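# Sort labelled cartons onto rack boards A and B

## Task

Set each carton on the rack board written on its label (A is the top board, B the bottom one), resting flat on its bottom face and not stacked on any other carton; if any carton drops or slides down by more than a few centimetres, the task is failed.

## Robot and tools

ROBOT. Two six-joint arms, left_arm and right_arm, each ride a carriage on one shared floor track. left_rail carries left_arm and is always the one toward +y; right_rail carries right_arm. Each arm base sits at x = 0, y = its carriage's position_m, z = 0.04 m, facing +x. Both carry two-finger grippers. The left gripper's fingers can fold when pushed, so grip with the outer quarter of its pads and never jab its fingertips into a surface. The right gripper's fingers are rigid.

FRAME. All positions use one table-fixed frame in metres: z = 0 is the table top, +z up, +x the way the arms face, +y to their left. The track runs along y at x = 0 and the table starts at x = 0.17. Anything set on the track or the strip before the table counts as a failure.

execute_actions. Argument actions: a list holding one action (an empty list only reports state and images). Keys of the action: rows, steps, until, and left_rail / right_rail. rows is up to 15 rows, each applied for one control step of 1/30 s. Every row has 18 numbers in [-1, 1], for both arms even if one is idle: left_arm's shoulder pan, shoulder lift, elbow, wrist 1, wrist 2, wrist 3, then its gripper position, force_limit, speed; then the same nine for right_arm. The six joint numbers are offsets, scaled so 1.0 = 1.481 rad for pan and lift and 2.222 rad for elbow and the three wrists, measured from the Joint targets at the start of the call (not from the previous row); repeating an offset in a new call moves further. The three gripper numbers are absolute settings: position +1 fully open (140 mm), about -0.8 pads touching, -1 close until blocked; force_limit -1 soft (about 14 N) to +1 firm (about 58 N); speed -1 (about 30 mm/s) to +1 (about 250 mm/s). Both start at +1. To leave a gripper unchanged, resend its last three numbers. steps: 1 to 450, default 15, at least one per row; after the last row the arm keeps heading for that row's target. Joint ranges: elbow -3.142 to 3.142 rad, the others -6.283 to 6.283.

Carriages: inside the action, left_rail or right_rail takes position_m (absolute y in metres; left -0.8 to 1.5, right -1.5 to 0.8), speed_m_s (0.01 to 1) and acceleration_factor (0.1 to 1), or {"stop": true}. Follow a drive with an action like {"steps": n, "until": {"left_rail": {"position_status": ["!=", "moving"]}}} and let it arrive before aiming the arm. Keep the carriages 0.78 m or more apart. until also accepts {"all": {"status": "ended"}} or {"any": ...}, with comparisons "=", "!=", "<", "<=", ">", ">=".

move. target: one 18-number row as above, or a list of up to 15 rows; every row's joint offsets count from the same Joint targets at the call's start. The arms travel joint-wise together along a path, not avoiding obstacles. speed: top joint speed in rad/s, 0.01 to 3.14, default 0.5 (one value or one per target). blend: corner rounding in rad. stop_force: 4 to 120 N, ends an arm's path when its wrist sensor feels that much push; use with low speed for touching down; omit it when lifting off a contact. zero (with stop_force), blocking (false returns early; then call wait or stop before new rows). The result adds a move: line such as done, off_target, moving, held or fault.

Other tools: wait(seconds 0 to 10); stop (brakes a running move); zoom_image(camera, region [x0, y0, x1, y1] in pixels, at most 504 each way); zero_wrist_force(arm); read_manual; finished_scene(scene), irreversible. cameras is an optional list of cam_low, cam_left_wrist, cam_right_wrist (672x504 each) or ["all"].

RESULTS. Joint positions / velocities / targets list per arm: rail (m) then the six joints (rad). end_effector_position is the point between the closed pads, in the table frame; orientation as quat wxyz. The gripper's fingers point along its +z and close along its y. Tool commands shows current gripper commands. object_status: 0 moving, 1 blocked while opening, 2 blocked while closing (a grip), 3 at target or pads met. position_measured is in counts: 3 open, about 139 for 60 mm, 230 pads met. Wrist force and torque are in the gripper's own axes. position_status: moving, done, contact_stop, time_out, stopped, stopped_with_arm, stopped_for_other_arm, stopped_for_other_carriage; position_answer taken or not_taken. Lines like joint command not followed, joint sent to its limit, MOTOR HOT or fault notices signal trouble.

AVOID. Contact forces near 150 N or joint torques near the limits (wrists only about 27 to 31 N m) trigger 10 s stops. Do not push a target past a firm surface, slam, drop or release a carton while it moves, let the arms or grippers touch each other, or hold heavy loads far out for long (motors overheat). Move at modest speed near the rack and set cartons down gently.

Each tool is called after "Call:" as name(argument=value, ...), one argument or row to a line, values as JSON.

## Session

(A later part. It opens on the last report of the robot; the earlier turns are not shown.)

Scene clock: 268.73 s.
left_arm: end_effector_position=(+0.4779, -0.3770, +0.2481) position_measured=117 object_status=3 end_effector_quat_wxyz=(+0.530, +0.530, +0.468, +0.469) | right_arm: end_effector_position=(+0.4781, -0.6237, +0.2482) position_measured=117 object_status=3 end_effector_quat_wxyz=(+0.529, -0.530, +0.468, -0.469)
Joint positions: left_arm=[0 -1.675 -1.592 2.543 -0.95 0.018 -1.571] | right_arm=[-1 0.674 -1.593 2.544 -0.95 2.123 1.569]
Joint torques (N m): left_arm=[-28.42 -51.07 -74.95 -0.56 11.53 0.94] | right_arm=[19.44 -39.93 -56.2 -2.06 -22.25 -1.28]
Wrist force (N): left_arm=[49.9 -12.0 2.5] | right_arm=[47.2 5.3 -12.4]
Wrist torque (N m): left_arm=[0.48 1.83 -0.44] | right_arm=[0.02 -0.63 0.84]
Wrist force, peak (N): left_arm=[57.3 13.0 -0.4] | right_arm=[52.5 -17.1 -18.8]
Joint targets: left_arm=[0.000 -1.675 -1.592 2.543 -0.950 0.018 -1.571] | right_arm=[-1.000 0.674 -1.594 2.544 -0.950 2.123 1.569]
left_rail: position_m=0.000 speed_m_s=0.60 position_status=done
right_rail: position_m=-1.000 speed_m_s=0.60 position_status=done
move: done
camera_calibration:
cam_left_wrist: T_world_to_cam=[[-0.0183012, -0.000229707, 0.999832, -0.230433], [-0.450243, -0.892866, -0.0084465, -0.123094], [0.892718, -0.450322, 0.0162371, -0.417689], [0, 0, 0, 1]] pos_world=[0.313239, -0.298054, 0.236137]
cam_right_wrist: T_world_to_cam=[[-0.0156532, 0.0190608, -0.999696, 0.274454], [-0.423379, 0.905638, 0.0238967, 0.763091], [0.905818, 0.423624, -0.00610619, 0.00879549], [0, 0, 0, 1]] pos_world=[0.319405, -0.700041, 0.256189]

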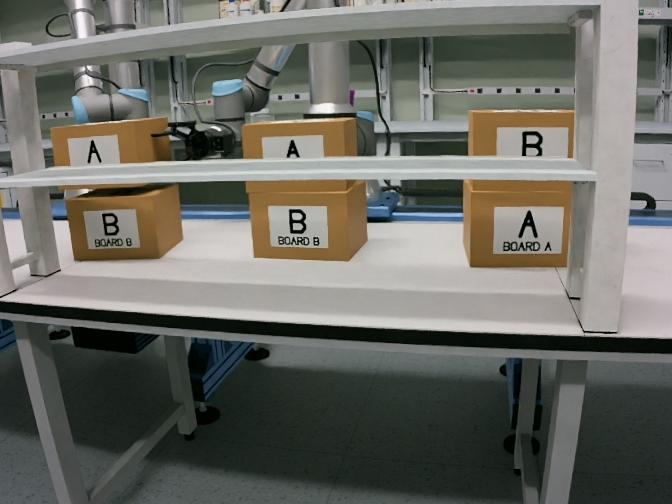

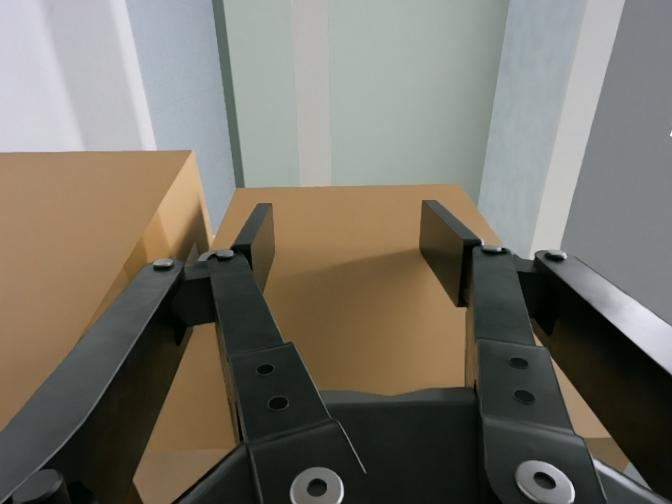

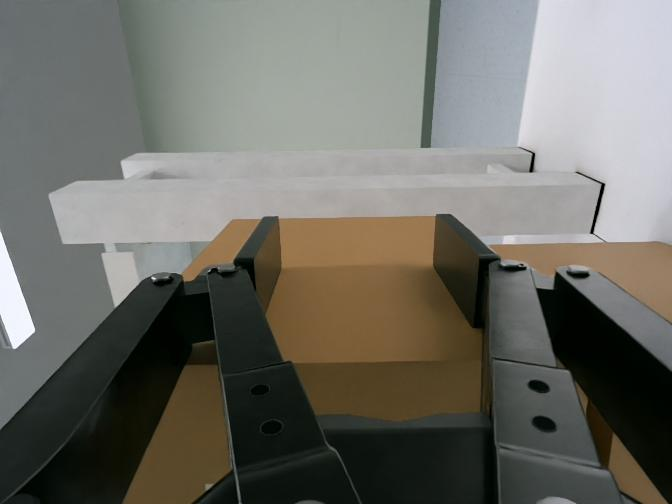

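Call:
move(
  target=[
    [0,-0.03584,-0.00841,0.0323,0,0,0.1,-1,0,0,-0.03584,-0.00841,0.0323,0,0,0.1,-1,0],
    [0,-0.06864,-0.01777,0.06353,0,0,0.1,-1,0,0,-0.06864,-0.01777,0.06353,0,0,0.1,-1,0],
    [0,-0.09846,-0.02806,0.09368,0,0,0.1,-1,0,0,-0.09846,-0.02806,0.09368,0,0,0.1,-1,0],
    [0,-0.12543,-0.03915,0.12276,0,0,0.1,-1,0,0,-0.12543,-0.03915,0.12276,0,0,0.1,-1,0],
    [0,-0.14964,-0.051,0.15075,0,0,0.1,-1,0,0,-0.14964,-0.051,0.15075,0,0,0.1,-1,0],
    [0,-0.17118,-0.06355,0.17765,0,0,0.1,-1,0,0,-0.17118,-0.06355,0.17765,0,0,0.1,-1,0],
    [0,-0.19016,-0.07673,0.20348,0,0,0.1,-1,0,0,-0.19016,-0.07673,0.20348,0,0,0.1,-1,0],
  ],
  speed=0.12,
  blend=0.02,
)

Call:
move(
  target=[
    [0,-0.01661,-0.0138,0.02487,0,0,0.1,-1,0,0,-0.01661,-0.0138,0.02487,0,0,0.1,-1,0],
    [0,-0.031,-0.02815,0.04881,0,0,0.1,-1,0,0,-0.031,-0.02815,0.04881,0,0,0.1,-1,0],
    [0,-0.04323,-0.04302,0.07183,0,0,0.1,-1,0,0,-0.04323,-0.04302,0.07183,0,0,0.1,-1,0],
    [0,-0.05353,-0.05837,0.09405,0,0,0.1,-1,0,0,-0.05353,-0.05837,0.09405,0,0,0.1,-1,0],
    [0,-0.06202,-0.07421,0.11555,0,0,0.1,-1,0,0,-0.06202,-0.07421,0.11555,0,0,0.1,-1,0],
    [0,-0.06882,-0.09049,0.13636,0,0,0.1,-1,0,0,-0.06882,-0.09049,0.13636,0,0,0.1,-1,0],
    [0,-0.07412,-0.10721,0.15661,0,0,0.1,-1,0,0,-0.07412,-0.10721,0.15661,0,0,0.1,-1,0],
    [0,-0.07812,-0.12438,0.17645,0,0,0.1,-1,0,0,-0.07812,-0.12438,0.17645,0,0,0.1,-1,0],
  ],
  speed=0.13,
  blend=0.02,
)

Call:
execute_actions(
  actions=[
    {"left_rail":{"position_m":0.155,"speed_m_s":0.06,"acceleration_factor":0.1},"right_rail":{"position_m":-0.845,"speed_m_s":0.06,"acceleration_factor":0.1},"steps":200,"until":{"all":{"status":"ended"}}},
  ],
  cameras=["all"],
)

Scene clock: 287.47 s.
left_arm: end_effector_position=(+0.4779, -0.3771, +0.4122) position_measured=117 object_status=3 end_effector_quat_wxyz=(+0.530, +0.530, +0.468, +0.469) | right_arm: end_effector_position=(+0.4781, -0.6237, +0.4121) position_measured=117 object_status=3 end_effector_quat_wxyz=(+0.529, -0.530, +0.468, -0.469)
Joint positions: left_arm=[0 -1.675 -1.873 2.372 -0.498 0.018 -1.571] | right_arm=[-1 0.674 -1.875 2.374 -0.498 2.123 1.569]
Joint torques (N m): left_arm=[-22.76 -28.85 -82.51 -1.72 12.19 1.39] | right_arm=[29.75 -22.5 -61.82 -2.13 -20.13 -1.13]
Wrist force (N): left_arm=[53.2 -13.8 4.6] | right_arm=[50.1 5.2 -15.4]
Wrist torque (N m): left_arm=[0.53 1.89 -0.41] | right_arm=[0.12 -1.05 1.12]
Wrist force, peak (N): left_arm=[59.3 -14.4 6.0] | right_arm=[55.6 4.5 -17.9]
Joint targets: left_arm=[0.000 -1.675 -1.873 2.372 -0.498 0.018 -1.571] | right_arm=[-1.000 0.674 -1.875 2.373 -0.498 2.123 1.569]
left_rail: position_m=0.000 speed_m_s=0.60 position_status=done
right_rail: position_m=-1.000 speed_m_s=0.60 position_status=done
move: done

Scene clock: 290.93 s.
left_arm: end_effector_position=(+0.4779, -0.3772, +0.5997) position_measured=117 object_status=3 end_effector_quat_wxyz=(+0.530, +0.530, +0.468, +0.469) | right_arm: end_effector_position=(+0.4781, -0.6237, +0.5995) position_measured=117 object_status=3 end_effector_quat_wxyz=(+0.529, -0.530, +0.468, -0.469)
Joint positions: left_arm=[0 -1.675 -1.989 2.096 -0.106 0.018 -1.571] | right_arm=[-1 0.674 -1.991 2.097 -0.106 2.123 1.569]
Joint torques (N m): left_arm=[-26.91 -10.96 -79.22 -2.15 13.9 1.49] | right_arm=[28.55 -6.85 -59.74 -2.49 -19.1 -1.03]
Wrist force (N): left_arm=[57.6 -14.6 6.4] | right_arm=[54.0 5.0 -18.6]
Wrist torque (N m): left_arm=[0.51 2.05 -0.38] | right_arm=[0.21 -1.58 1.20]
Wrist force, peak (N): left_arm=[64.2 -14.5 8.8] | right_arm=[60.3 4.1 -21.2]
Joint targets: left_arm=[0.000 -1.675 -1.989 2.096 -0.106 0.018 -1.571] | right_arm=[-1.000 0.674 -1.991 2.097 -0.106 2.123 1.569]
left_rail: position_m=0.000 speed_m_s=0.60 position_status=done
right_rail: position_m=-1.000 speed_m_s=0.60 position_status=done
move: done

Scene clock: 294.63 s.
left_arm: end_effector_position=(+0.4779, -0.2222, +0.5998) position_measured=117 object_status=3 end_effector_quat_wxyz=(+0.530, +0.530, +0.468, +0.469) | right_arm: end_effector_position=(+0.4781, -0.4687, +0.5996) position_measured=117 object_status=3 end_effector_quat_wxyz=(+0.529, -0.530, +0.468, -0.469)
Joint positions: left_arm=[0.155 -1.675 -1.989 2.096 -0.106 0.018 -1.571] | right_arm=[-0.845 0.674 -1.991 2.097 -0.106 2.123 1.569]
Joint torques (N m): left_arm=[-32.4 -6.87 -73.39 -2.39 15.53 0.99] | right_arm=[29.21 15.36 -55.14 -2.53 -18.17 -0.93]
Wrist force (N): left_arm=[57.5 -14.0 6.7] | right_arm=[53.6 4.0 -18.1]
Wrist torque (N m): left_arm=[0.47 2.07 -0.39] | right_arm=[0.17 -1.58 1.20]
Wrist force, peak (N): left_arm=[62.6 -14.8 7.6] | right_arm=[59.6 4.4 -20.6]
Joint targets: left_arm=[0.155 -1.675 -1.989 2.096 -0.106 0.018 -1.571] | right_arm=[-0.845 0.674 -1.991 2.097 -0.106 2.123 1.569]
Tool commands: left_gripper/position=+0.1 left_gripper/force_limit=-1.0 left_gripper/speed=+0.0 right_gripper/position=+0.1 right_gripper/force_limit=-1.0 right_gripper/speed=+0.0
left_rail: position_m=0.155 speed_m_s=0.06 position_status=done
right_rail: position_m=-0.845 speed_m_s=0.06 position_status=done
camera_calibration:
cam_left_wrist: T_world_to_cam=[[-0.0182555, -0.000140825, 0.999833, -0.582041], [-0.450246, -0.892866, -0.00834659, 0.0179447], [0.892718, -0.450323, 0.0162363, -0.353734], [0, 0, 0, 1]] pos_world=[0.313239, -0.143354, 0.587837]
cam_right_wrist: T_world_to_cam=[[-0.0155624, 0.0191027, -0.999696, 0.622889], [-0.423381, 0.905637, 0.0238962, 0.61436], [0.905818, 0.423624, -0.00600619, -0.0548714], [0, 0, 0, 1]] pos_world=[0.319505, -0.545041, 0.607689]

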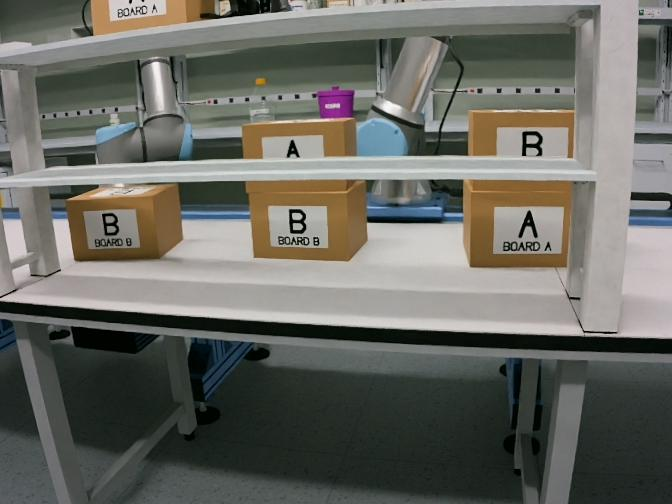

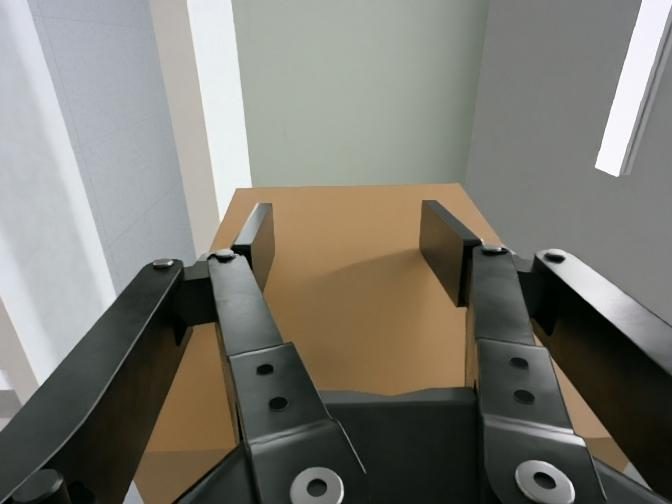

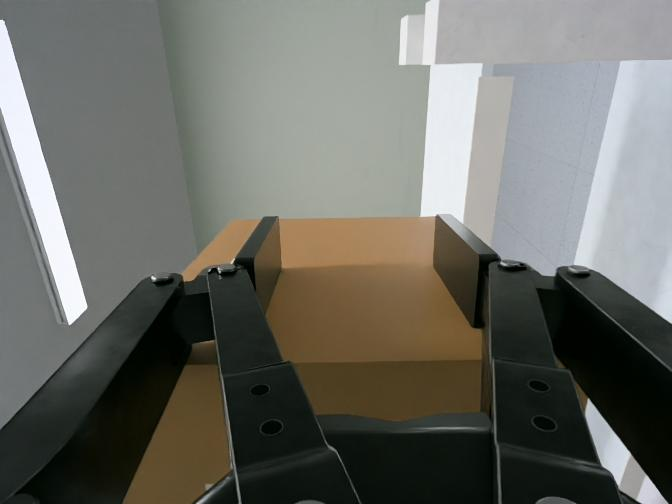

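Call:
move(
  target=[
    [0.07722,0.02285,-0.00879,-0.00644,0.05147,0,0.1,-1,0,-0.04619,0.02285,-0.00879,-0.00644,-0.03078,0,0.1,-1,0],
    [0.15002,0.04917,-0.01955,-0.01322,0.09999,0,0.1,-1,0,-0.08594,0.04917,-0.01955,-0.01322,-0.05728,0,0.1,-1,0],
    [0.21758,0.07814,-0.03217,-0.01991,0.14502,0,0.1,-1,0,-0.12011,0.07814,-0.03217,-0.01991,-0.08006,0,0.1,-1,0],
    [0.27953,0.10915,-0.04661,-0.02614,0.18631,0,0.1,-1,0,-0.14946,0.10915,-0.04661,-0.02614,-0.09962,0,0.1,-1,0],
    [0.336,0.14162,-0.06279,-0.0316,0.22395,0,0.1,-1,0,-0.17476,0.14162,-0.06279,-0.0316,-0.11648,0,0.1,-1,0],
    [0.38721,0.17517,-0.08066,-0.03609,0.25808,0,0.1,-1,0,-0.19669,0.17517,-0.08066,-0.03609,-0.1311,0,0.1,-1,0],
    [0.43353,0.20948,-0.10019,-0.03943,0.28896,0,0.1,-1,0,-0.21577,0.20948,-0.10019,-0.03943,-0.14382,0,0.1,-1,0],
    [0.47543,0.24436,-0.12131,-0.04156,0.31688,0,0.1,-1,0,-0.23247,0.24436,-0.12131,-0.04156,-0.15495,0,0.1,-1,0],
  ],
  speed=0.12,
  blend=0.02,
  cameras=["cam_low"],
)

Call:
move(
  target=[
    [0,0.00546,0.01431,-0.01795,0,0,0.1,-1,0,0,0.00546,0.01431,-0.01795,0,0,0.1,-1,0],
    [0,0.01194,0.0281,-0.0360,0,0,0.1,-1,0,0,0.01194,0.0281,-0.0360,0,0,0.1,-1,0],
  ],
  speed=0.025,
  blend=0.005,
  stop_force=10,
  cameras=["cam_low"],
)

Scene clock: 329.40 s.
left_arm: end_effector_position=(+0.7784, -0.2221, +0.5992) position_measured=117 object_status=3 end_effector_quat_wxyz=(+0.529, +0.530, +0.469, +0.468) | right_arm: end_effector_position=(+0.7779, -0.4689, +0.5996) position_measured=117 object_status=3 end_effector_quat_wxyz=(+0.529, -0.530, +0.468, -0.469)
Joint positions: left_arm=[0.155 -0.971 -1.627 1.827 -0.198 0.722 -1.571] | right_arm=[-0.845 0.33 -1.629 1.828 -0.198 1.778 1.569]
Joint torques (N m): left_arm=[-26.32 -15.52 -70.95 -10.64 27.01 1.68] | right_arm=[17.54 -32.04 -67.29 -18.11 -22.73 -0.82]
Wrist force (N): left_arm=[50.3 -3.7 6.1] | right_arm=[46.9 13.4 -15.9]
Wrist torque (N m): left_arm=[-0.14 1.82 -0.55] | right_arm=[-0.89 -1.42 -1.01]
Wrist force, peak (N): left_arm=[64.5 -14.5 9.1] | right_arm=[60.5 4.4 -21.3]
Joint targets: left_arm=[0.155 -0.971 -1.627 1.826 -0.198 0.722 -1.571] | right_arm=[-0.845 0.330 -1.629 1.828 -0.198 1.778 1.569]
left_rail: position_m=0.155 speed_m_s=0.06 position_status=done
right_rail: position_m=-0.845 speed_m_s=0.06 position_status=done
move: done
Images, in order (width x height): cam_low 672x504.

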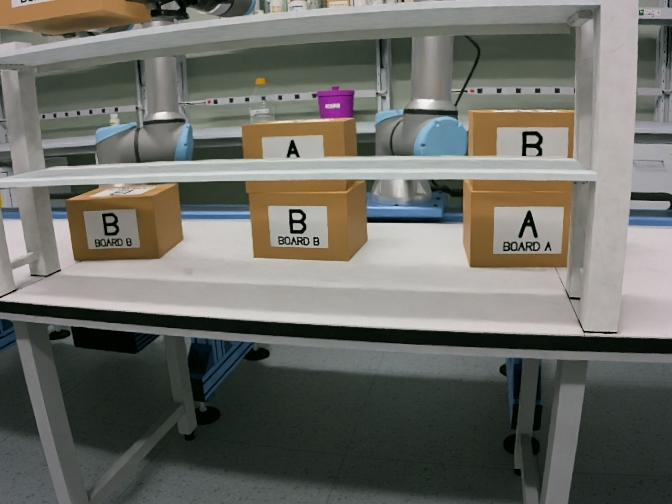

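Scene clock: 333.67 s.
left_arm: end_effector_position=(+0.7785, -0.2220, +0.5553) position_measured=117 object_status=3 end_effector_quat_wxyz=(+0.529, +0.530, +0.469, +0.468) | right_arm: end_effector_position=(+0.7781, -0.4689, +0.5556) position_measured=117 object_status=3 end_effector_quat_wxyz=(+0.529, -0.530, +0.468, -0.469)
Joint positions: left_arm=[0.155 -0.971 -1.609 1.889 -0.278 0.722 -1.571] | right_arm=[-0.845 0.33 -1.611 1.89 -0.278 1.778 1.569]
Joint torques (N m): left_arm=[-33.73 -10.29 -47.56 -7.32 24.81 1.56] | right_arm=[21.6 -26.18 -42.89 -12.71 -20.55 -0.97]
Wrist force (N): left_arm=[47.9 5.5 8.2] | right_arm=[48.2 4.4 -12.7]
Wrist torque (N m): left_arm=[0.28 1.83 -0.47] | right_arm=[-1.42 -1.20 -0.19]
Wrist force, peak (N): left_arm=[52.3 -3.6 5.9] | right_arm=[49.0 14.7 -16.4]
Joint targets: left_arm=[0.155 -0.971 -1.609 1.889 -0.278 0.722 -1.571] | right_arm=[-0.845 0.330 -1.611 1.890 -0.278 1.778 1.569]
left_rail: position_m=0.155 speed_m_s=0.06 position_status=done
right_rail: position_m=-0.845 speed_m_s=0.06 position_status=done
move: contact (left_arm)
Images, in order (width x height): cam_low 672x504.

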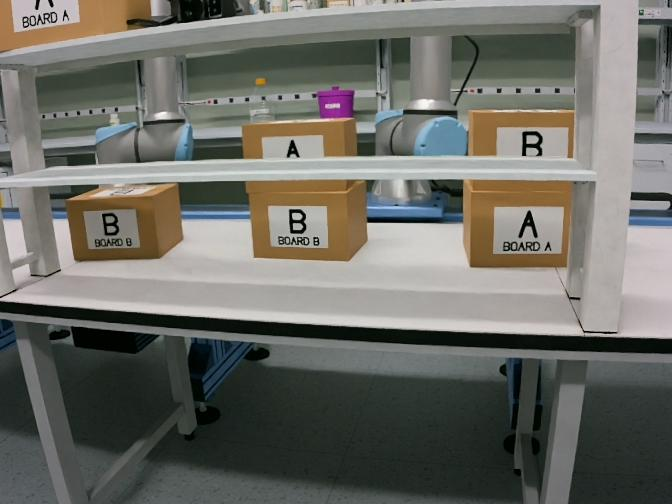

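Call:
move(
  target=[
    [0,0.0005,0.0013,-0.0017,0,0,0.1,-1,0,0,0.0005,0.0013,-0.0017,0,0,0.1,-1,0],
    [0.01874,-0.01696,0.01225,-0.00101,0.01249,0,0.1,-1,0,-0.03105,-0.01696,0.01225,-0.00101,-0.02069,0,0.1,-1,0],
  ],
  speed=0.03,
)

Call:
move(
  target=[
    [-0.1201,-0.1024,0.0577,0.0097,-0.0801,0,0.1,-1,0,0.0348,-0.1024,0.0577,0.0097,0.0232,0,0.1,-1,0],
    [-0.2683,-0.1869,0.0969,0.0267,-0.1788,0,0.1,-1,0,0.0932,-0.1869,0.0969,0.0267,0.0621,0,0.1,-1,0],
    [-0.5117,-0.3253,0.1463,0.0696,-0.341,0,0.1,-1,0,0.1319,-0.3253,0.1463,0.0696,0.0879,0,0.1,-1,0],
  ],
  speed=0.3,
  blend=0.03,
  cameras=["all"],
)

Call:
execute_actions(
  actions=[
    {"left_rail":{"position_m":0.5,"speed_m_s":0.6,"acceleration_factor":0.4},"right_rail":{"position_m":-0.5,"speed_m_s":0.6,"acceleration_factor":0.4},"steps":150,"until":{"all":{"status":"ended"}}},
  ],
  cameras=["all"],
)

Scene clock: 359.33 s.
left_arm: end_effector_position=(+0.7784, -0.1971, +0.5534) position_measured=117 object_status=3 end_effector_quat_wxyz=(+0.529, +0.530, +0.469, +0.468) | right_arm: end_effector_position=(+0.7779, -0.4938, +0.5537) position_measured=117 object_status=3 end_effector_quat_wxyz=(+0.529, -0.530, +0.468, -0.469)
Joint positions: left_arm=[0.155 -0.943 -1.635 1.916 -0.28 0.749 -1.571] | right_arm=[-0.845 0.284 -1.636 1.917 -0.28 1.732 1.569]
Joint torques (N m): left_arm=[12.31 -62.31 -38.86 1.2 2.31 1.62] | right_arm=[-14.51 -55.7 -33.91 0.55 -3.32 -0.77]
Wrist force (N): left_arm=[0.1 -0.5 0.2] | right_arm=[0.9 -1.6 -0.2]
Wrist torque (N m): left_arm=[-0.06 0.09 -0.30] | right_arm=[-1.00 -0.38 -0.32]
Wrist force, peak (N): left_arm=[51.9 26.0 5.2] | right_arm=[47.9 -16.9 -15.3]
Joint targets: left_arm=[0.155 -0.943 -1.635 1.916 -0.280 0.750 -1.571] | right_arm=[-0.845 0.284 -1.636 1.917 -0.280 1.732 1.569]
left_rail: position_m=0.155 speed_m_s=0.06 position_status=done
right_rail: position_m=-0.845 speed_m_s=0.06 position_status=done
move: done

Scene clock: 362.40 s.
left_arm: end_effector_position=(+0.4783, -0.1564, +0.5536) position_measured=117 object_status=3 end_effector_quat_wxyz=(+0.530, +0.529, +0.469, +0.468) | right_arm: end_effector_position=(+0.4783, -0.5344, +0.5539) position_measured=117 object_status=3 end_effector_quat_wxyz=(+0.530, -0.529, +0.468, -0.469)
Joint positions: left_arm=[0.155 -1.701 -2.116 2.241 -0.126 -0.008 -1.571] | right_arm=[-0.845 0.479 -2.118 2.242 -0.126 1.928 1.569]
Joint torques (N m): left_arm=[-13.96 -17.34 -38.84 3.15 -2.49 1.47] | right_arm=[10.31 -16.37 -35.67 0.89 3.55 -0.82]
Wrist force (N): left_arm=[0.2 -0.2 0.4] | right_arm=[0.3 -1.7 -0.9]
Wrist torque (N m): left_arm=[0.01 0.07 -0.30] | right_arm=[-1.10 -0.20 -0.40]
Wrist force, peak (N): left_arm=[2.0 -0.5 2.1] | right_arm=[1.6 -7.5 2.0]
Joint targets: left_arm=[0.155 -1.701 -2.116 2.241 -0.126 -0.008 -1.571] | right_arm=[-0.845 0.479 -2.118 2.242 -0.126 1.928 1.569]
left_rail: position_m=0.155 speed_m_s=0.06 position_status=done
right_rail: position_m=-0.845 speed_m_s=0.06 position_status=done
move: done
camera_calibration:
cam_left_wrist: T_world_to_cam=[[-0.0180533, 0.00200528, 0.999835, -0.535534], [-0.450411, -0.892799, -0.00634215, 0.075458], [0.892639, -0.450451, 0.0170212, -0.324117], [0, 0, 0, 1]] pos_world=[0.313639, -0.0775563, 0.541442]
cam_right_wrist: T_world_to_cam=[[-0.0138288, 0.0201236, -0.999702, 0.578042], [-0.423341, 0.90565, 0.0240864, 0.674895], [0.905865, 0.423548, -0.00400493, -0.0285953], [0, 0, 0, 1]] pos_world=[0.319608, -0.61074, 0.561499]

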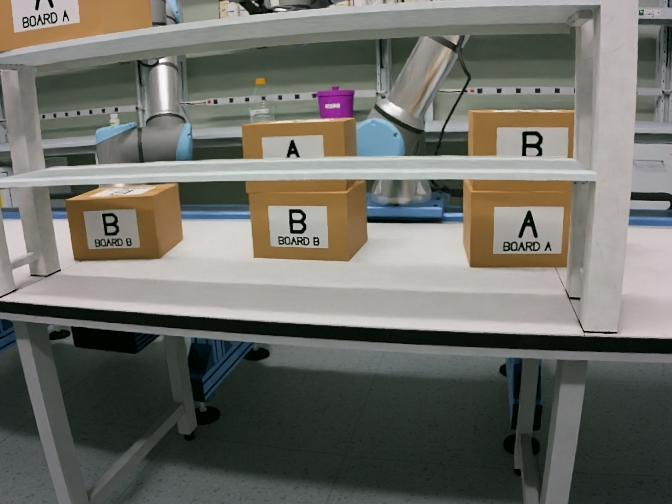

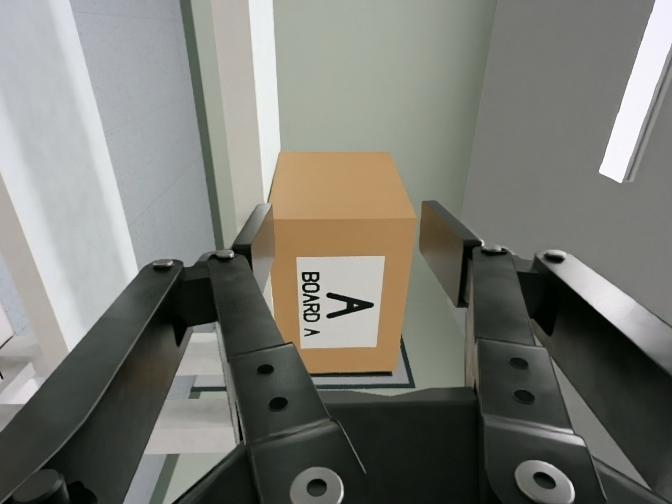

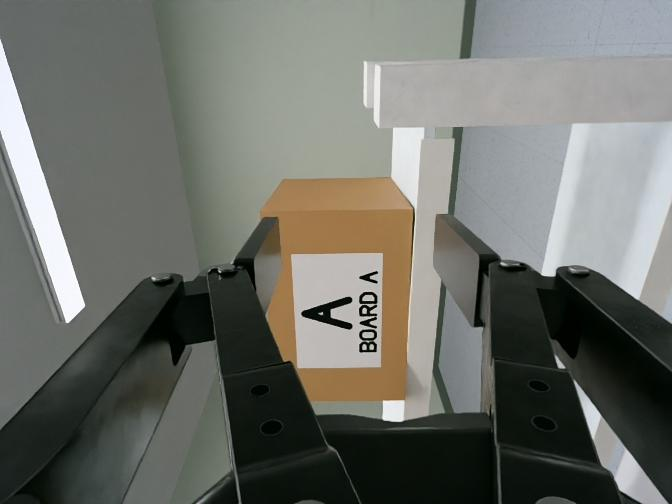

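Scene clock: 364.93 s.
left_arm: end_effector_position=(+0.4783, +0.1886, +0.5536) position_measured=117 object_status=3 end_effector_quat_wxyz=(+0.530, +0.529, +0.469, +0.468) | right_arm: end_effector_position=(+0.4782, -0.1894, +0.5539) position_measured=117 object_status=3 end_effector_quat_wxyz=(+0.530, -0.529, +0.468, -0.469)
Joint positions: left_arm=[0.5 -1.701 -2.116 2.241 -0.126 -0.008 -1.571] | right_arm=[-0.5 0.479 -2.118 2.242 -0.126 1.928 1.569]
Joint torques (N m): left_arm=[-8.85 -2.8 -44.49 1.3 -1.52 1.57] | right_arm=[5.13 -10.91 -41.74 0.41 -0.09 -0.41]
Wrist force (N): left_arm=[0.3 -0.3 0.3] | right_arm=[0.4 -1.5 -0.8]
Wrist torque (N m): left_arm=[-0.02 0.04 -0.30] | right_arm=[-1.04 -0.23 -0.40]
Wrist force, peak (N): left_arm=[1.0 -0.2 0.4] | right_arm=[1.3 -1.7 -1.1]
Joint targets: left_arm=[0.500 -1.701 -2.116 2.241 -0.126 -0.008 -1.571] | right_arm=[-0.500 0.479 -2.118 2.242 -0.126 1.928 1.569]
Tool commands: left_gripper/position=+0.1 left_gripper/force_limit=-1.0 left_gripper/speed=+0.0 right_gripper/position=+0.1 right_gripper/force_limit=-1.0 right_gripper/speed=+0.0
left_rail: position_m=0.500 speed_m_s=0.60 position_status=done
right_rail: position_m=-0.500 speed_m_s=0.60 position_status=done
camera_calibration:
cam_left_wrist: T_world_to_cam=[[-0.0180076, 0.00209416, 0.999836, -0.536267], [-0.450413, -0.892798, -0.00624224, 0.383464], [0.892638, -0.450452, 0.0170204, -0.168577], [0, 0, 0, 1]] pos_world=[0.313538, 0.267544, 0.541442]
cam_right_wrist: T_world_to_cam=[[-0.0138288, 0.0201236, -0.999702, 0.571099], [-0.423341, 0.90565, 0.0240864, 0.362446], [0.905865, 0.423548, -0.00400493, -0.174719], [0, 0, 0, 1]] pos_world=[0.319608, -0.26574, 0.561499]

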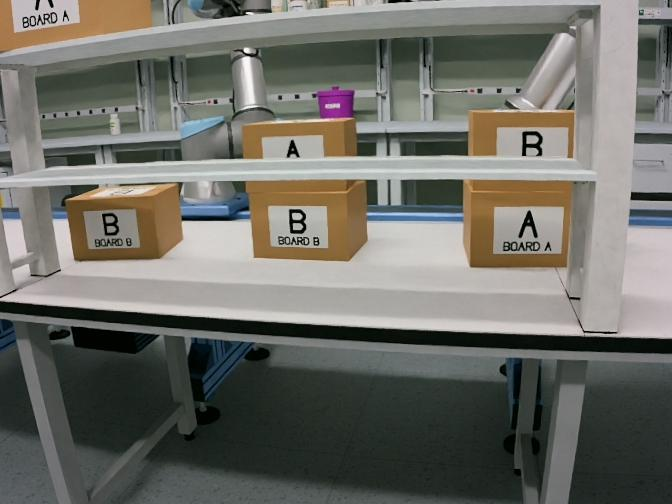

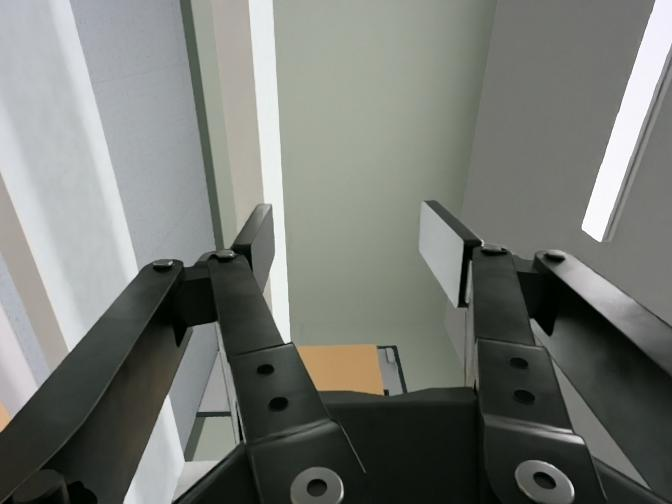

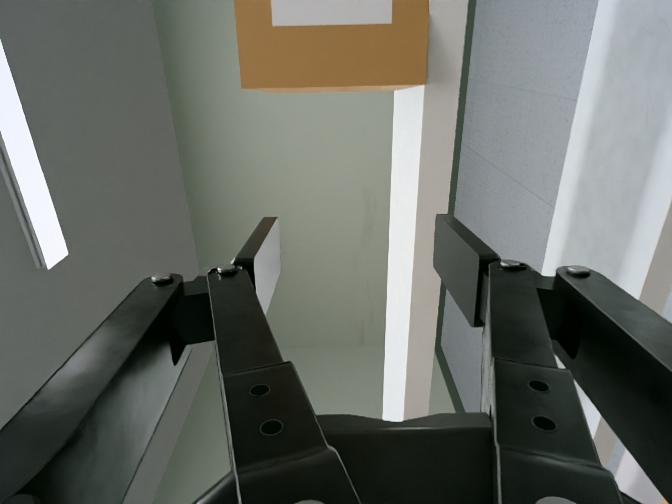

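Call:
move(
  target=[
    [0,0.0361,0.0731,-0.0968,0,0,0.1,-1,0,0,0.0374,0.0727,-0.0968,0,0,0.1,-1,0],
    [0,0.254,0.1824,-0.3513,0,0,0.1,-1,0,0,0.2553,0.182,-0.3513,0,0,0.1,-1,0],
    [0,0.3126,0.1939,-0.4018,0,0,0.1,-1,0,0,0.3139,0.1935,-0.4018,0,0,0.1,-1,0],
  ],
  speed=0.35,
  blend=0.05,
  stop_force=25,
  cameras=["all"],
)

Scene clock: 376.90 s.
left_arm: end_effector_position=(+0.4783, +0.1885, +0.2249) position_measured=117 object_status=3 end_effector_quat_wxyz=(+0.530, +0.529, +0.469, +0.468) | right_arm: end_effector_position=(+0.4789, -0.1891, +0.2246) position_measured=117 object_status=3 end_effector_quat_wxyz=(+0.529, -0.530, +0.468, -0.469)
Joint positions: left_arm=[0.5 -1.701 -1.653 2.672 -1.019 -0.008 -1.571] | right_arm=[-0.5 0.479 -1.653 2.672 -1.018 1.928 1.569]
Joint torques (N m): left_arm=[6.54 4.04 -14.25 -2.22 1.6 1.7] | right_arm=[-8.09 -5.89 -16 -7.19 -2.37 -0.75]
Wrist force (N): left_arm=[0.0 -0.4 0.0] | right_arm=[0.6 -1.7 -0.1]
Wrist torque (N m): left_arm=[-0.04 0.12 -0.30] | right_arm=[-1.01 -0.29 -0.31]
Wrist force, peak (N): left_arm=[-0.1 1.4 0.4] | right_arm=[0.5 -3.7 -1.4]
Joint targets: left_arm=[0.500 -1.701 -1.653 2.672 -1.019 -0.008 -1.571] | right_arm=[-0.500 0.479 -1.653 2.672 -1.018 1.928 1.569]
left_rail: position_m=0.500 speed_m_s=0.60 position_status=done
right_rail: position_m=-0.500 speed_m_s=0.60 position_status=done
move: done
camera_calibration:
cam_left_wrist: T_world_to_cam=[[-0.0181552, 0.000933056, 0.999835, -0.207361], [-0.450388, -0.892803, -0.00734509, 0.381553], [0.892648, -0.450447, 0.0166293, -0.162949], [0, 0, 0, 1]] pos_world=[0.313539, 0.267445, 0.212839]
cam_right_wrist: T_world_to_cam=[[-0.0156951, 0.0191516, -0.999693, 0.242727], [-0.423378, 0.905635, 0.0239967, 0.370377], [0.905817, 0.423625, -0.00610567, -0.176179], [0, 0, 0, 1]] pos_world=[0.320205, -0.265441, 0.232689]

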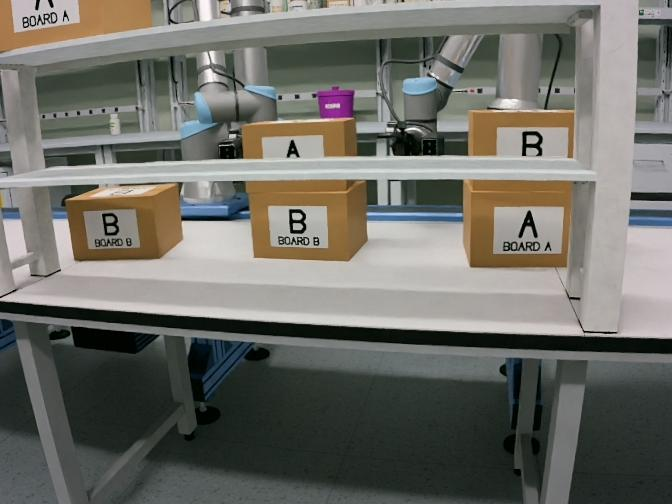

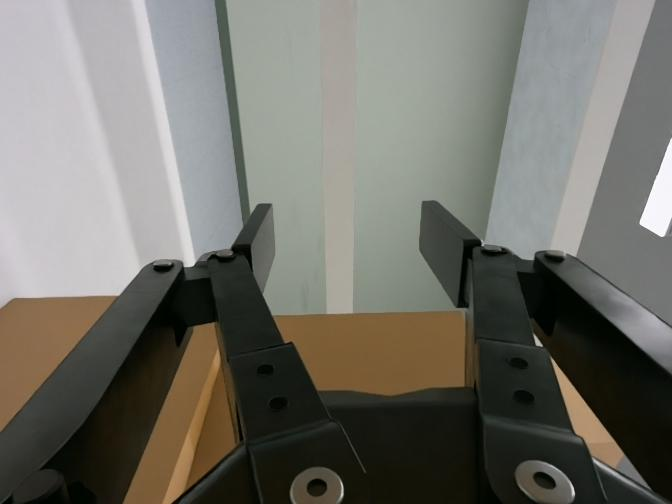

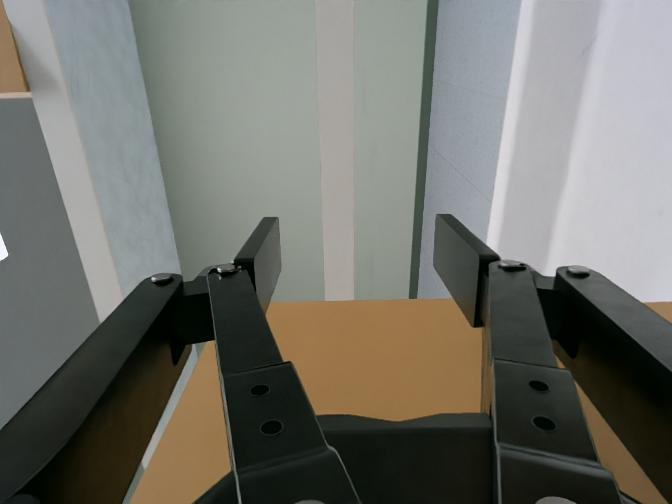

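Call:
move(
  target=[
    [0.0776,0.0221,-0.0128,-0.0019,0.0516,0,0.1,-1,0,0.0754,-0.0325,0.0167,0.0049,0.0502,0,0.1,-1,0],
    [0.0795,0.0899,-0.0582,-0.0018,0.0529,0,0.1,-1,0,0.1984,0.0546,-0.0336,-0.0028,0.1322,0,0.1,-1,0],
  ],
  speed=0.07,
  stop_force=35,
  cameras=["all"],
)

Scene clock: 398.60 s.
left_arm: end_effector_position=(+0.5080, +0.1273, +0.2251) position_measured=117 object_status=3 end_effector_quat_wxyz=(+0.530, +0.529, +0.469, +0.468) | right_arm: end_effector_position=(+0.4280, -0.1274, +0.2249) position_measured=117 object_status=3 end_effector_quat_wxyz=(+0.529, -0.530, +0.468, -0.469)
Joint positions: left_arm=[0.5 -1.583 -1.52 2.543 -1.023 0.109 -1.571] | right_arm=[-0.5 0.773 -1.572 2.598 -1.025 2.221 1.569]
Joint torques (N m): left_arm=[10.64 -12.08 -36.94 0.94 2.18 0.87] | right_arm=[14.31 -8.93 -32.31 -5.23 1.38 -0.13]
Wrist force (N): left_arm=[-0.2 -0.3 0.2] | right_arm=[9.5 -6.6 -1.0]
Wrist torque (N m): left_arm=[-0.02 0.17 -0.29] | right_arm=[-0.80 -0.12 -0.28]
Wrist force, peak (N): left_arm=[0.2 -0.6 0.7] | right_arm=[9.4 -7.5 -0.7]
Joint targets: left_arm=[0.500 -1.583 -1.520 2.543 -1.023 0.109 -1.571] | right_arm=[-0.500 0.773 -1.572 2.598 -1.025 2.221 1.569]
left_rail: position_m=0.500 speed_m_s=0.60 position_status=done
right_rail: position_m=-0.500 speed_m_s=0.60 position_status=done
move: done
camera_calibration:
cam_left_wrist: T_world_to_cam=[[-0.0181987, 0.00106359, 0.999834, -0.206877], [-0.45019, -0.892903, -0.00724441, 0.340222], [0.892747, -0.450248, 0.0167285, -0.217127], [0, 0, 0, 1]] pos_world=[0.343239, 0.206245, 0.212939]
cam_right_wrist: T_world_to_cam=[[-0.0156548, 0.0190588, -0.999696, 0.240918], [-0.423461, 0.905599, 0.0238961, 0.293025], [0.905779, 0.423706, -0.00610636, -0.156273], [0, 0, 0, 1]] pos_world=[0.269405, -0.203741, 0.232889]

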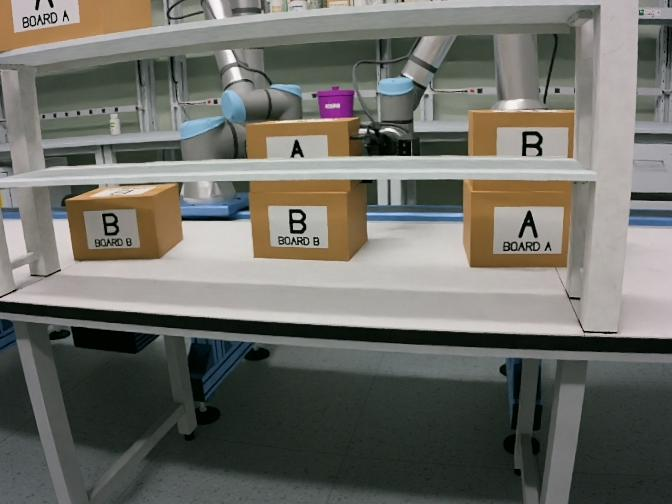

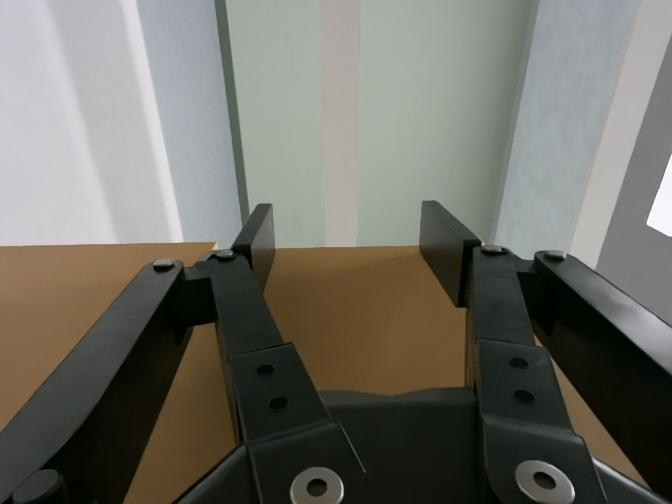

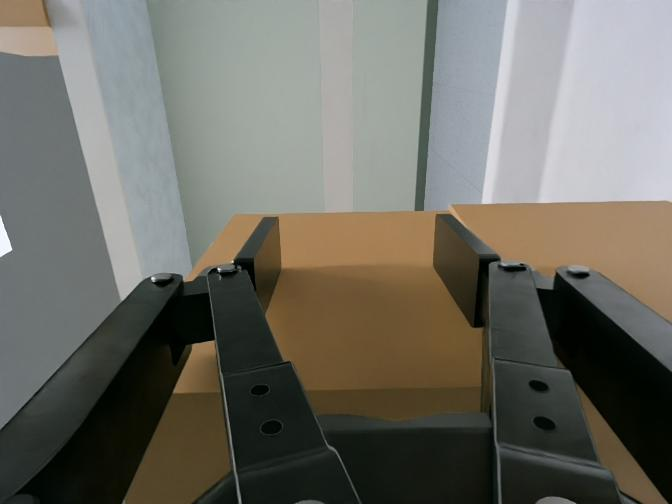

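Call:
move(
  target=[-0.1682,-0.0718,0.0476,0.0003,-0.1117,0,0.1,-1,0,-0.0723,-0.0367,0.0229,0.0012,-0.0478,0,0.1,-1,0],
  speed=0.15,
)

Call:
move(
  target=[0.0203,0.0449,-0.0286,-0.0014,0.0135,0,0.1,-1,0,0.0631,0.0449,-0.0286,-0.0014,0.042,0,0.1,-1,0],
  speed=0.03,
  stop_force=30,
  cameras=["all"],
)

Scene clock: 410.47 s.
left_arm: end_effector_position=(+0.4379, +0.1579, +0.2251) position_measured=117 object_status=3 end_effector_quat_wxyz=(+0.530, +0.530, +0.469, +0.468) | right_arm: end_effector_position=(+0.4382, -0.1586, +0.2252) position_measured=117 object_status=3 end_effector_quat_wxyz=(+0.529, -0.530, +0.468, -0.469)
Joint positions: left_arm=[0.5 -1.832 -1.627 2.648 -1.022 -0.139 -1.571] | right_arm=[-0.5 0.666 -1.627 2.648 -1.022 2.115 1.569]
Joint torques (N m): left_arm=[-14.34 -40.29 -13.51 1.55 -2.82 1.35] | right_arm=[-15.12 -34.68 -14.78 0.86 -3.03 -0.31]
Wrist force (N): left_arm=[0.0 0.1 0.0] | right_arm=[0.2 -1.6 -0.1]
Wrist torque (N m): left_arm=[0.05 0.10 -0.29] | right_arm=[-1.03 -0.17 -0.31]
Wrist force, peak (N): left_arm=[1.6 -0.2 1.0] | right_arm=[9.5 -7.6 -0.9]
Joint targets: left_arm=[0.500 -1.833 -1.627 2.648 -1.022 -0.139 -1.571] | right_arm=[-0.500 0.666 -1.627 2.648 -1.022 2.115 1.569]
left_rail: position_m=0.500 speed_m_s=0.60 position_status=done
right_rail: position_m=-0.500 speed_m_s=0.60 position_status=done
move: done

Scene clock: 414.63 s.
left_arm: end_effector_position=(+0.4378, +0.1229, +0.2251) position_measured=117 object_status=3 end_effector_quat_wxyz=(+0.530, +0.530, +0.469, +0.468) | right_arm: end_effector_position=(+0.4382, -0.1235, +0.2253) position_measured=117 object_status=3 end_effector_quat_wxyz=(+0.529, -0.530, +0.468, -0.469)
Joint positions: left_arm=[0.5 -1.803 -1.56 2.585 -1.025 -0.109 -1.571] | right_arm=[-0.5 0.759 -1.56 2.585 -1.025 2.208 1.569]
Joint torques (N m): left_arm=[0.73 -4.31 -49.04 -2.52 12.73 1.62] | right_arm=[21.82 -7.58 -38.98 -6.47 -3.19 -0.12]
Wrist force (N): left_arm=[23.6 4.5 -6.8] | right_arm=[29.1 -11.1 -5.8]
Wrist torque (N m): left_arm=[-0.30 0.77 -0.46] | right_arm=[-1.05 0.17 -0.31]
Wrist force, peak (N): left_arm=[23.7 5.1 -6.7] | right_arm=[28.9 -11.6 -5.6]
Joint targets: left_arm=[0.500 -1.803 -1.560 2.585 -1.025 -0.109 -1.571] | right_arm=[-0.500 0.759 -1.560 2.585 -1.025 2.208 1.569]
left_rail: position_m=0.500 speed_m_s=0.60 position_status=done
right_rail: position_m=-0.500 speed_m_s=0.60 position_status=done
move: done
camera_calibration:
cam_left_wrist: T_world_to_cam=[[-0.0181517, 0.00116878, 0.999835, -0.208282], [-0.450992, -0.8925, -0.0071443, 0.304851], [0.892344, -0.451047, 0.0167275, -0.156255], [0, 0, 0, 1]] pos_world=[0.273137, 0.201844, 0.21304]
cam_right_wrist: T_world_to_cam=[[-0.0149486, 0.0197197, -0.999694, 0.241139], [-0.422789, 0.905905, 0.0241917, 0.293482], [0.906105, 0.423021, -0.00520475, -0.167555], [0, 0, 0, 1]] pos_world=[0.279508, -0.199743, 0.233093]

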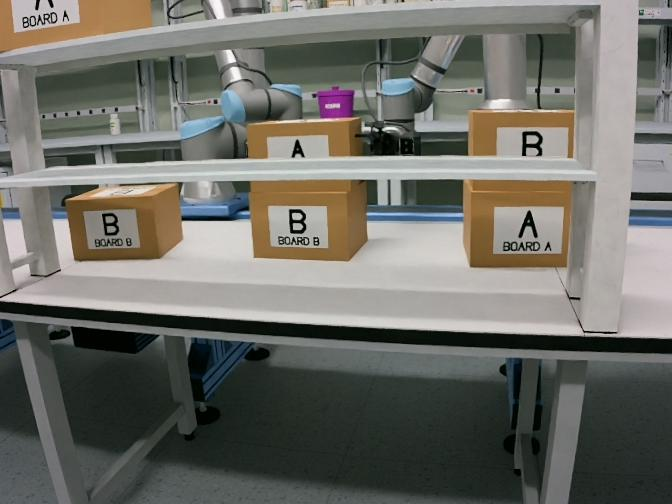

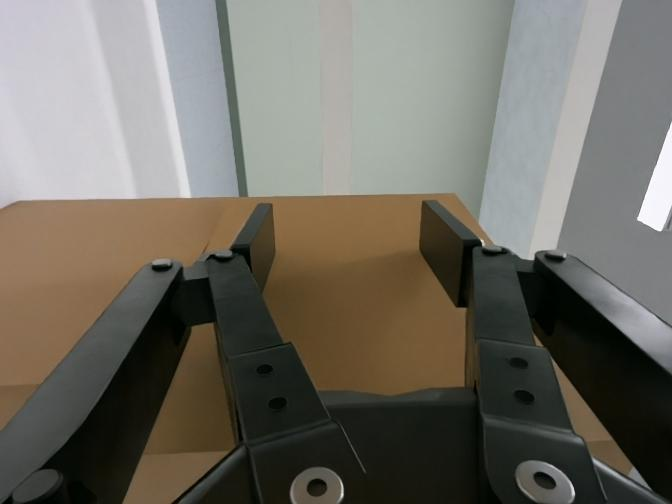

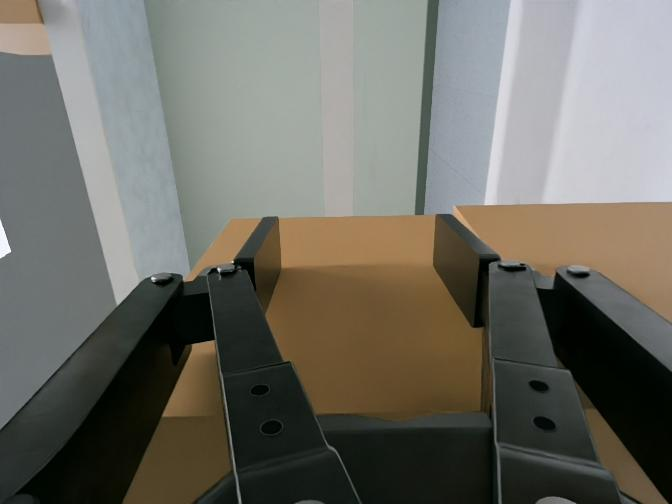

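Call:
move(
  target=[0.0029,0.0064,-0.0041,-0.0002,0.0019,0,0.1,-1,0,0.0090,0.0064,-0.0041,-0.0002,0.0060,0,0.1,-1,0],
  speed=0.02,
  stop_force=58,
  zero=false,
)

Scene clock: 461.63 s.
left_arm: end_effector_position=(+0.4379, +0.1206, +0.2250) position_measured=117 object_status=3 end_effector_quat_wxyz=(+0.530, +0.529, +0.469, +0.468) | right_arm: end_effector_position=(+0.4381, -0.1217, +0.2252) position_measured=117 object_status=3 end_effector_quat_wxyz=(+0.529, -0.530, +0.468, -0.469)
Joint positions: left_arm=[0.5 -1.8 -1.555 2.58 -1.025 -0.107 -1.571] | right_arm=[-0.5 0.764 -1.557 2.582 -1.025 2.214 1.569]
Joint torques (N m): left_arm=[-38.34 -41.3 -44.13 -2.15 10.84 1.36] | right_arm=[7.3 -29 -29.03 -2.29 -28.51 -0.26]
Wrist force (N): left_arm=[54.9 15.2 -14.4] | right_arm=[55.6 -20.6 -11.3]
Wrist torque (N m): left_arm=[-0.80 1.69 -0.88] | right_arm=[-1.22 0.66 -0.15]
Wrist force, peak (N): left_arm=[59.0 17.2 -16.1] | right_arm=[61.3 -23.4 -11.9]
Joint targets: left_arm=[0.500 -1.800 -1.555 2.580 -1.025 -0.107 -1.571] | right_arm=[-0.500 0.764 -1.557 2.582 -1.025 2.214 1.569]
left_rail: position_m=0.500 speed_m_s=0.60 position_status=done
right_rail: position_m=-0.500 speed_m_s=0.60 position_status=done
move: contact (left_arm, right_arm)

Call:
move(
  target=[0,-0.02722,-0.00342,0.01551,0,0,0.1,-1,0,0,-0.02722,-0.00342,0.01551,0,0,0.1,-1,0],
  speed=0.05,
)

Scene clock: 475.17 s.
left_arm: end_effector_position=(+0.4379, +0.1207, +0.2391) position_measured=117 object_status=3 end_effector_quat_wxyz=(+0.533, +0.527, +0.473, +0.464) | right_arm: end_effector_position=(+0.4381, -0.1217, +0.2434) position_measured=117 object_status=3 end_effector_quat_wxyz=(+0.534, -0.525, +0.468, -0.469)
Joint positions: left_arm=[0.5 -1.8 -1.596 2.573 -0.991 -0.107 -1.571] | right_arm=[-0.5 0.764 -1.597 2.574 -0.991 2.213 1.569]
Joint torques (N m): left_arm=[-36.26 -42.6 -68.91 -0.68 10.69 0.93] | right_arm=[10.98 -43.67 -61.09 -5.56 -13.23 -0.18]
Wrist force (N): left_arm=[50.3 -0.8 -4.7] | right_arm=[51.3 12.8 -5.5]
Wrist torque (N m): left_arm=[-0.52 1.63 -0.51] | right_arm=[-1.88 0.62 -1.51]
Wrist force, peak (N): left_arm=[55.3 15.9 -14.4] | right_arm=[55.7 -21.4 -10.7]
Joint targets: left_arm=[0.500 -1.800 -1.596 2.573 -0.991 -0.107 -1.571] | right_arm=[-0.500 0.764 -1.597 2.574 -0.991 2.214 1.569]
left_rail: position_m=0.500 speed_m_s=0.60 position_status=done
right_rail: position_m=-0.500 speed_m_s=0.60 position_status=done
move: done

Call:
move(
  target=[
    [0,-0.04997,-0.01285,0.0522,0,0,0.1,-1,0,0,-0.04997,-0.01285,0.0522,0,0,0.1,-1,0],
    [0,-0.08351,-0.02247,0.08418,0,0,0.1,-1,0,0,-0.08351,-0.02247,0.08418,0,0,0.1,-1,0],
    [0,-0.11393,-0.033,0.11499,0,0,0.1,-1,0,0,-0.11393,-0.033,0.11499,0,0,0.1,-1,0],
    [0,-0.14127,-0.04436,0.14455,0,0,0.1,-1,0,0,-0.14127,-0.04436,0.14455,0,0,0.1,-1,0],
    [0,-0.1657,-0.05647,0.17296,0,0,0.1,-1,0,0,-0.1657,-0.05647,0.17296,0,0,0.1,-1,0],
    [0,-0.1874,-0.06926,0.20021,0,0,0.1,-1,0,0,-0.1874,-0.06926,0.20021,0,0,0.1,-1,0],
    [0,-0.20651,-0.08271,0.22642,0,0,0.1,-1,0,0,-0.20651,-0.08271,0.22642,0,0,0.1,-1,0],
    [0,-0.22312,-0.09673,0.25151,0,0,0.1,-1,0,0,-0.22312,-0.09673,0.25151,0,0,0.1,-1,0],
    [0,-0.23736,-0.1113,0.27556,0,0,0.1,-1,0,0,-0.23736,-0.1113,0.27556,0,0,0.1,-1,0],
    [0,-0.24943,-0.12637,0.29869,0,0,0.1,-1,0,0,-0.24943,-0.12637,0.29869,0,0,0.1,-1,0],
    [0,-0.25945,-0.14194,0.32093,0,0,0.1,-1,0,0,-0.25945,-0.14194,0.32093,0,0,0.1,-1,0],
    [0,-0.26763,-0.15795,0.34239,0,0,0.1,-1,0,0,-0.26763,-0.15795,0.34239,0,0,0.1,-1,0],
    [0,-0.27414,-0.17441,0.3632,0,0,0.1,-1,0,0,-0.27414,-0.17441,0.3632,0,0,0.1,-1,0],
    [0,-0.27913,-0.19131,0.38345,0,0,0.1,-1,0,0,-0.27913,-0.19131,0.38345,0,0,0.1,-1,0],
    [0,-0.28285,-0.20863,0.40322,0,0,0.1,-1,0,0,-0.28285,-0.20863,0.40322,0,0,0.1,-1,0],
  ],
  speed=0.12,
  blend=0.02,
  cameras=["all"],
)

Scene clock: 504.33 s.
left_arm: end_effector_position=(+0.4380, +0.1209, +0.6001) position_measured=117 object_status=3 end_effector_quat_wxyz=(+0.530, +0.529, +0.469, +0.468) | right_arm: end_effector_position=(+0.4379, -0.1219, +0.6000) position_measured=117 object_status=3 end_effector_quat_wxyz=(+0.529, -0.530, +0.468, -0.469)
Joint positions: left_arm=[0.5 -1.8 -2.015 2.109 -0.095 -0.107 -1.571] | right_arm=[-0.5 0.764 -2.016 2.111 -0.095 2.214 1.569]
Joint torques (N m): left_arm=[-23.92 -10.92 -73.07 -1.48 25.53 1.24] | right_arm=[33.34 -8.62 -60.08 -1.85 -26.51 -0.42]
Wrist force (N): left_arm=[51.4 -11.4 -4.8] | right_arm=[52.3 2.2 -5.4]
Wrist torque (N m): left_arm=[0.41 1.71 -0.09] | right_arm=[-0.80 0.69 0.39]
Wrist force, peak (N): left_arm=[58.0 -9.1 -5.2] | right_arm=[59.4 5.5 -6.1]
Joint targets: left_arm=[0.500 -1.800 -2.015 2.109 -0.095 -0.107 -1.571] | right_arm=[-0.500 0.764 -2.016 2.110 -0.095 2.214 1.569]
left_rail: position_m=0.500 speed_m_s=0.60 position_status=done
right_rail: position_m=-0.500 speed_m_s=0.60 position_status=done
move: done
camera_calibration:
cam_left_wrist: T_world_to_cam=[[-0.0181092, 0.001026, 0.999835, -0.5832], [-0.450591, -0.892701, -0.00724512, 0.30578], [0.892547, -0.450648, 0.0166284, -0.163597], [0, 0, 0, 1]] pos_world=[0.273238, 0.199845, 0.588039]
cam_right_wrist: T_world_to_cam=[[-0.0148533, 0.0197646, -0.999694, 0.615769], [-0.422589, 0.905999, 0.0241909, 0.282712], [0.9062, 0.422819, -0.0051048, -0.166179], [0, 0, 0, 1]] pos_world=[0.279209, -0.198044, 0.607894]

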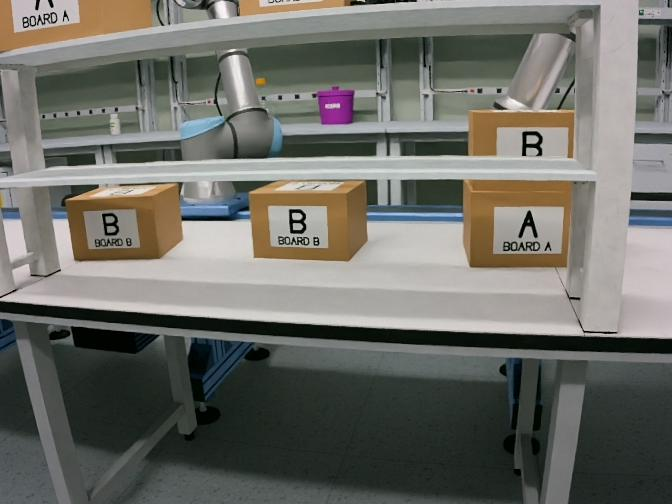

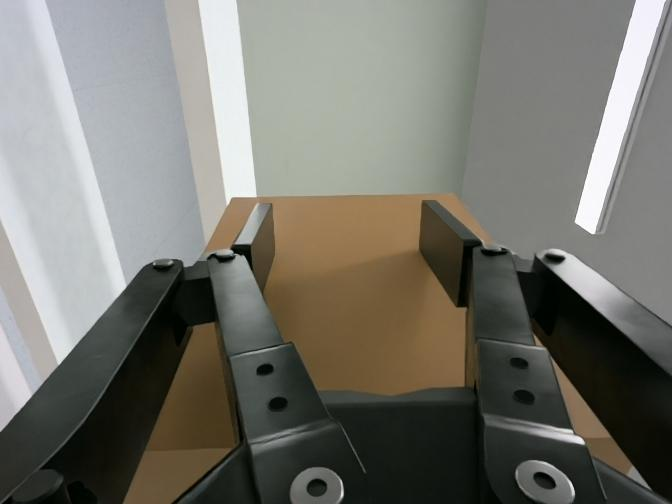

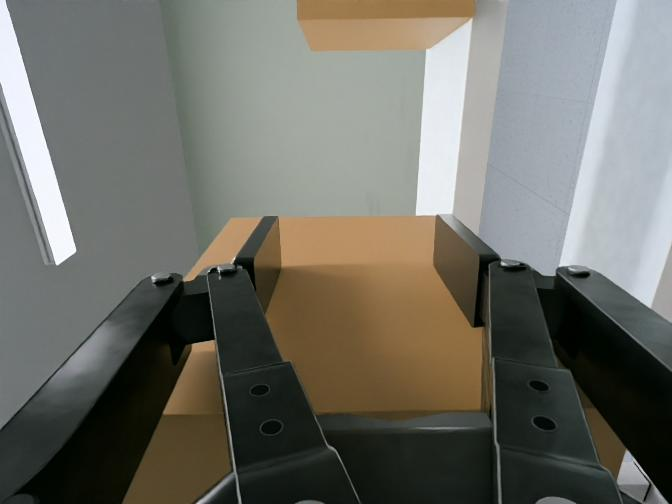

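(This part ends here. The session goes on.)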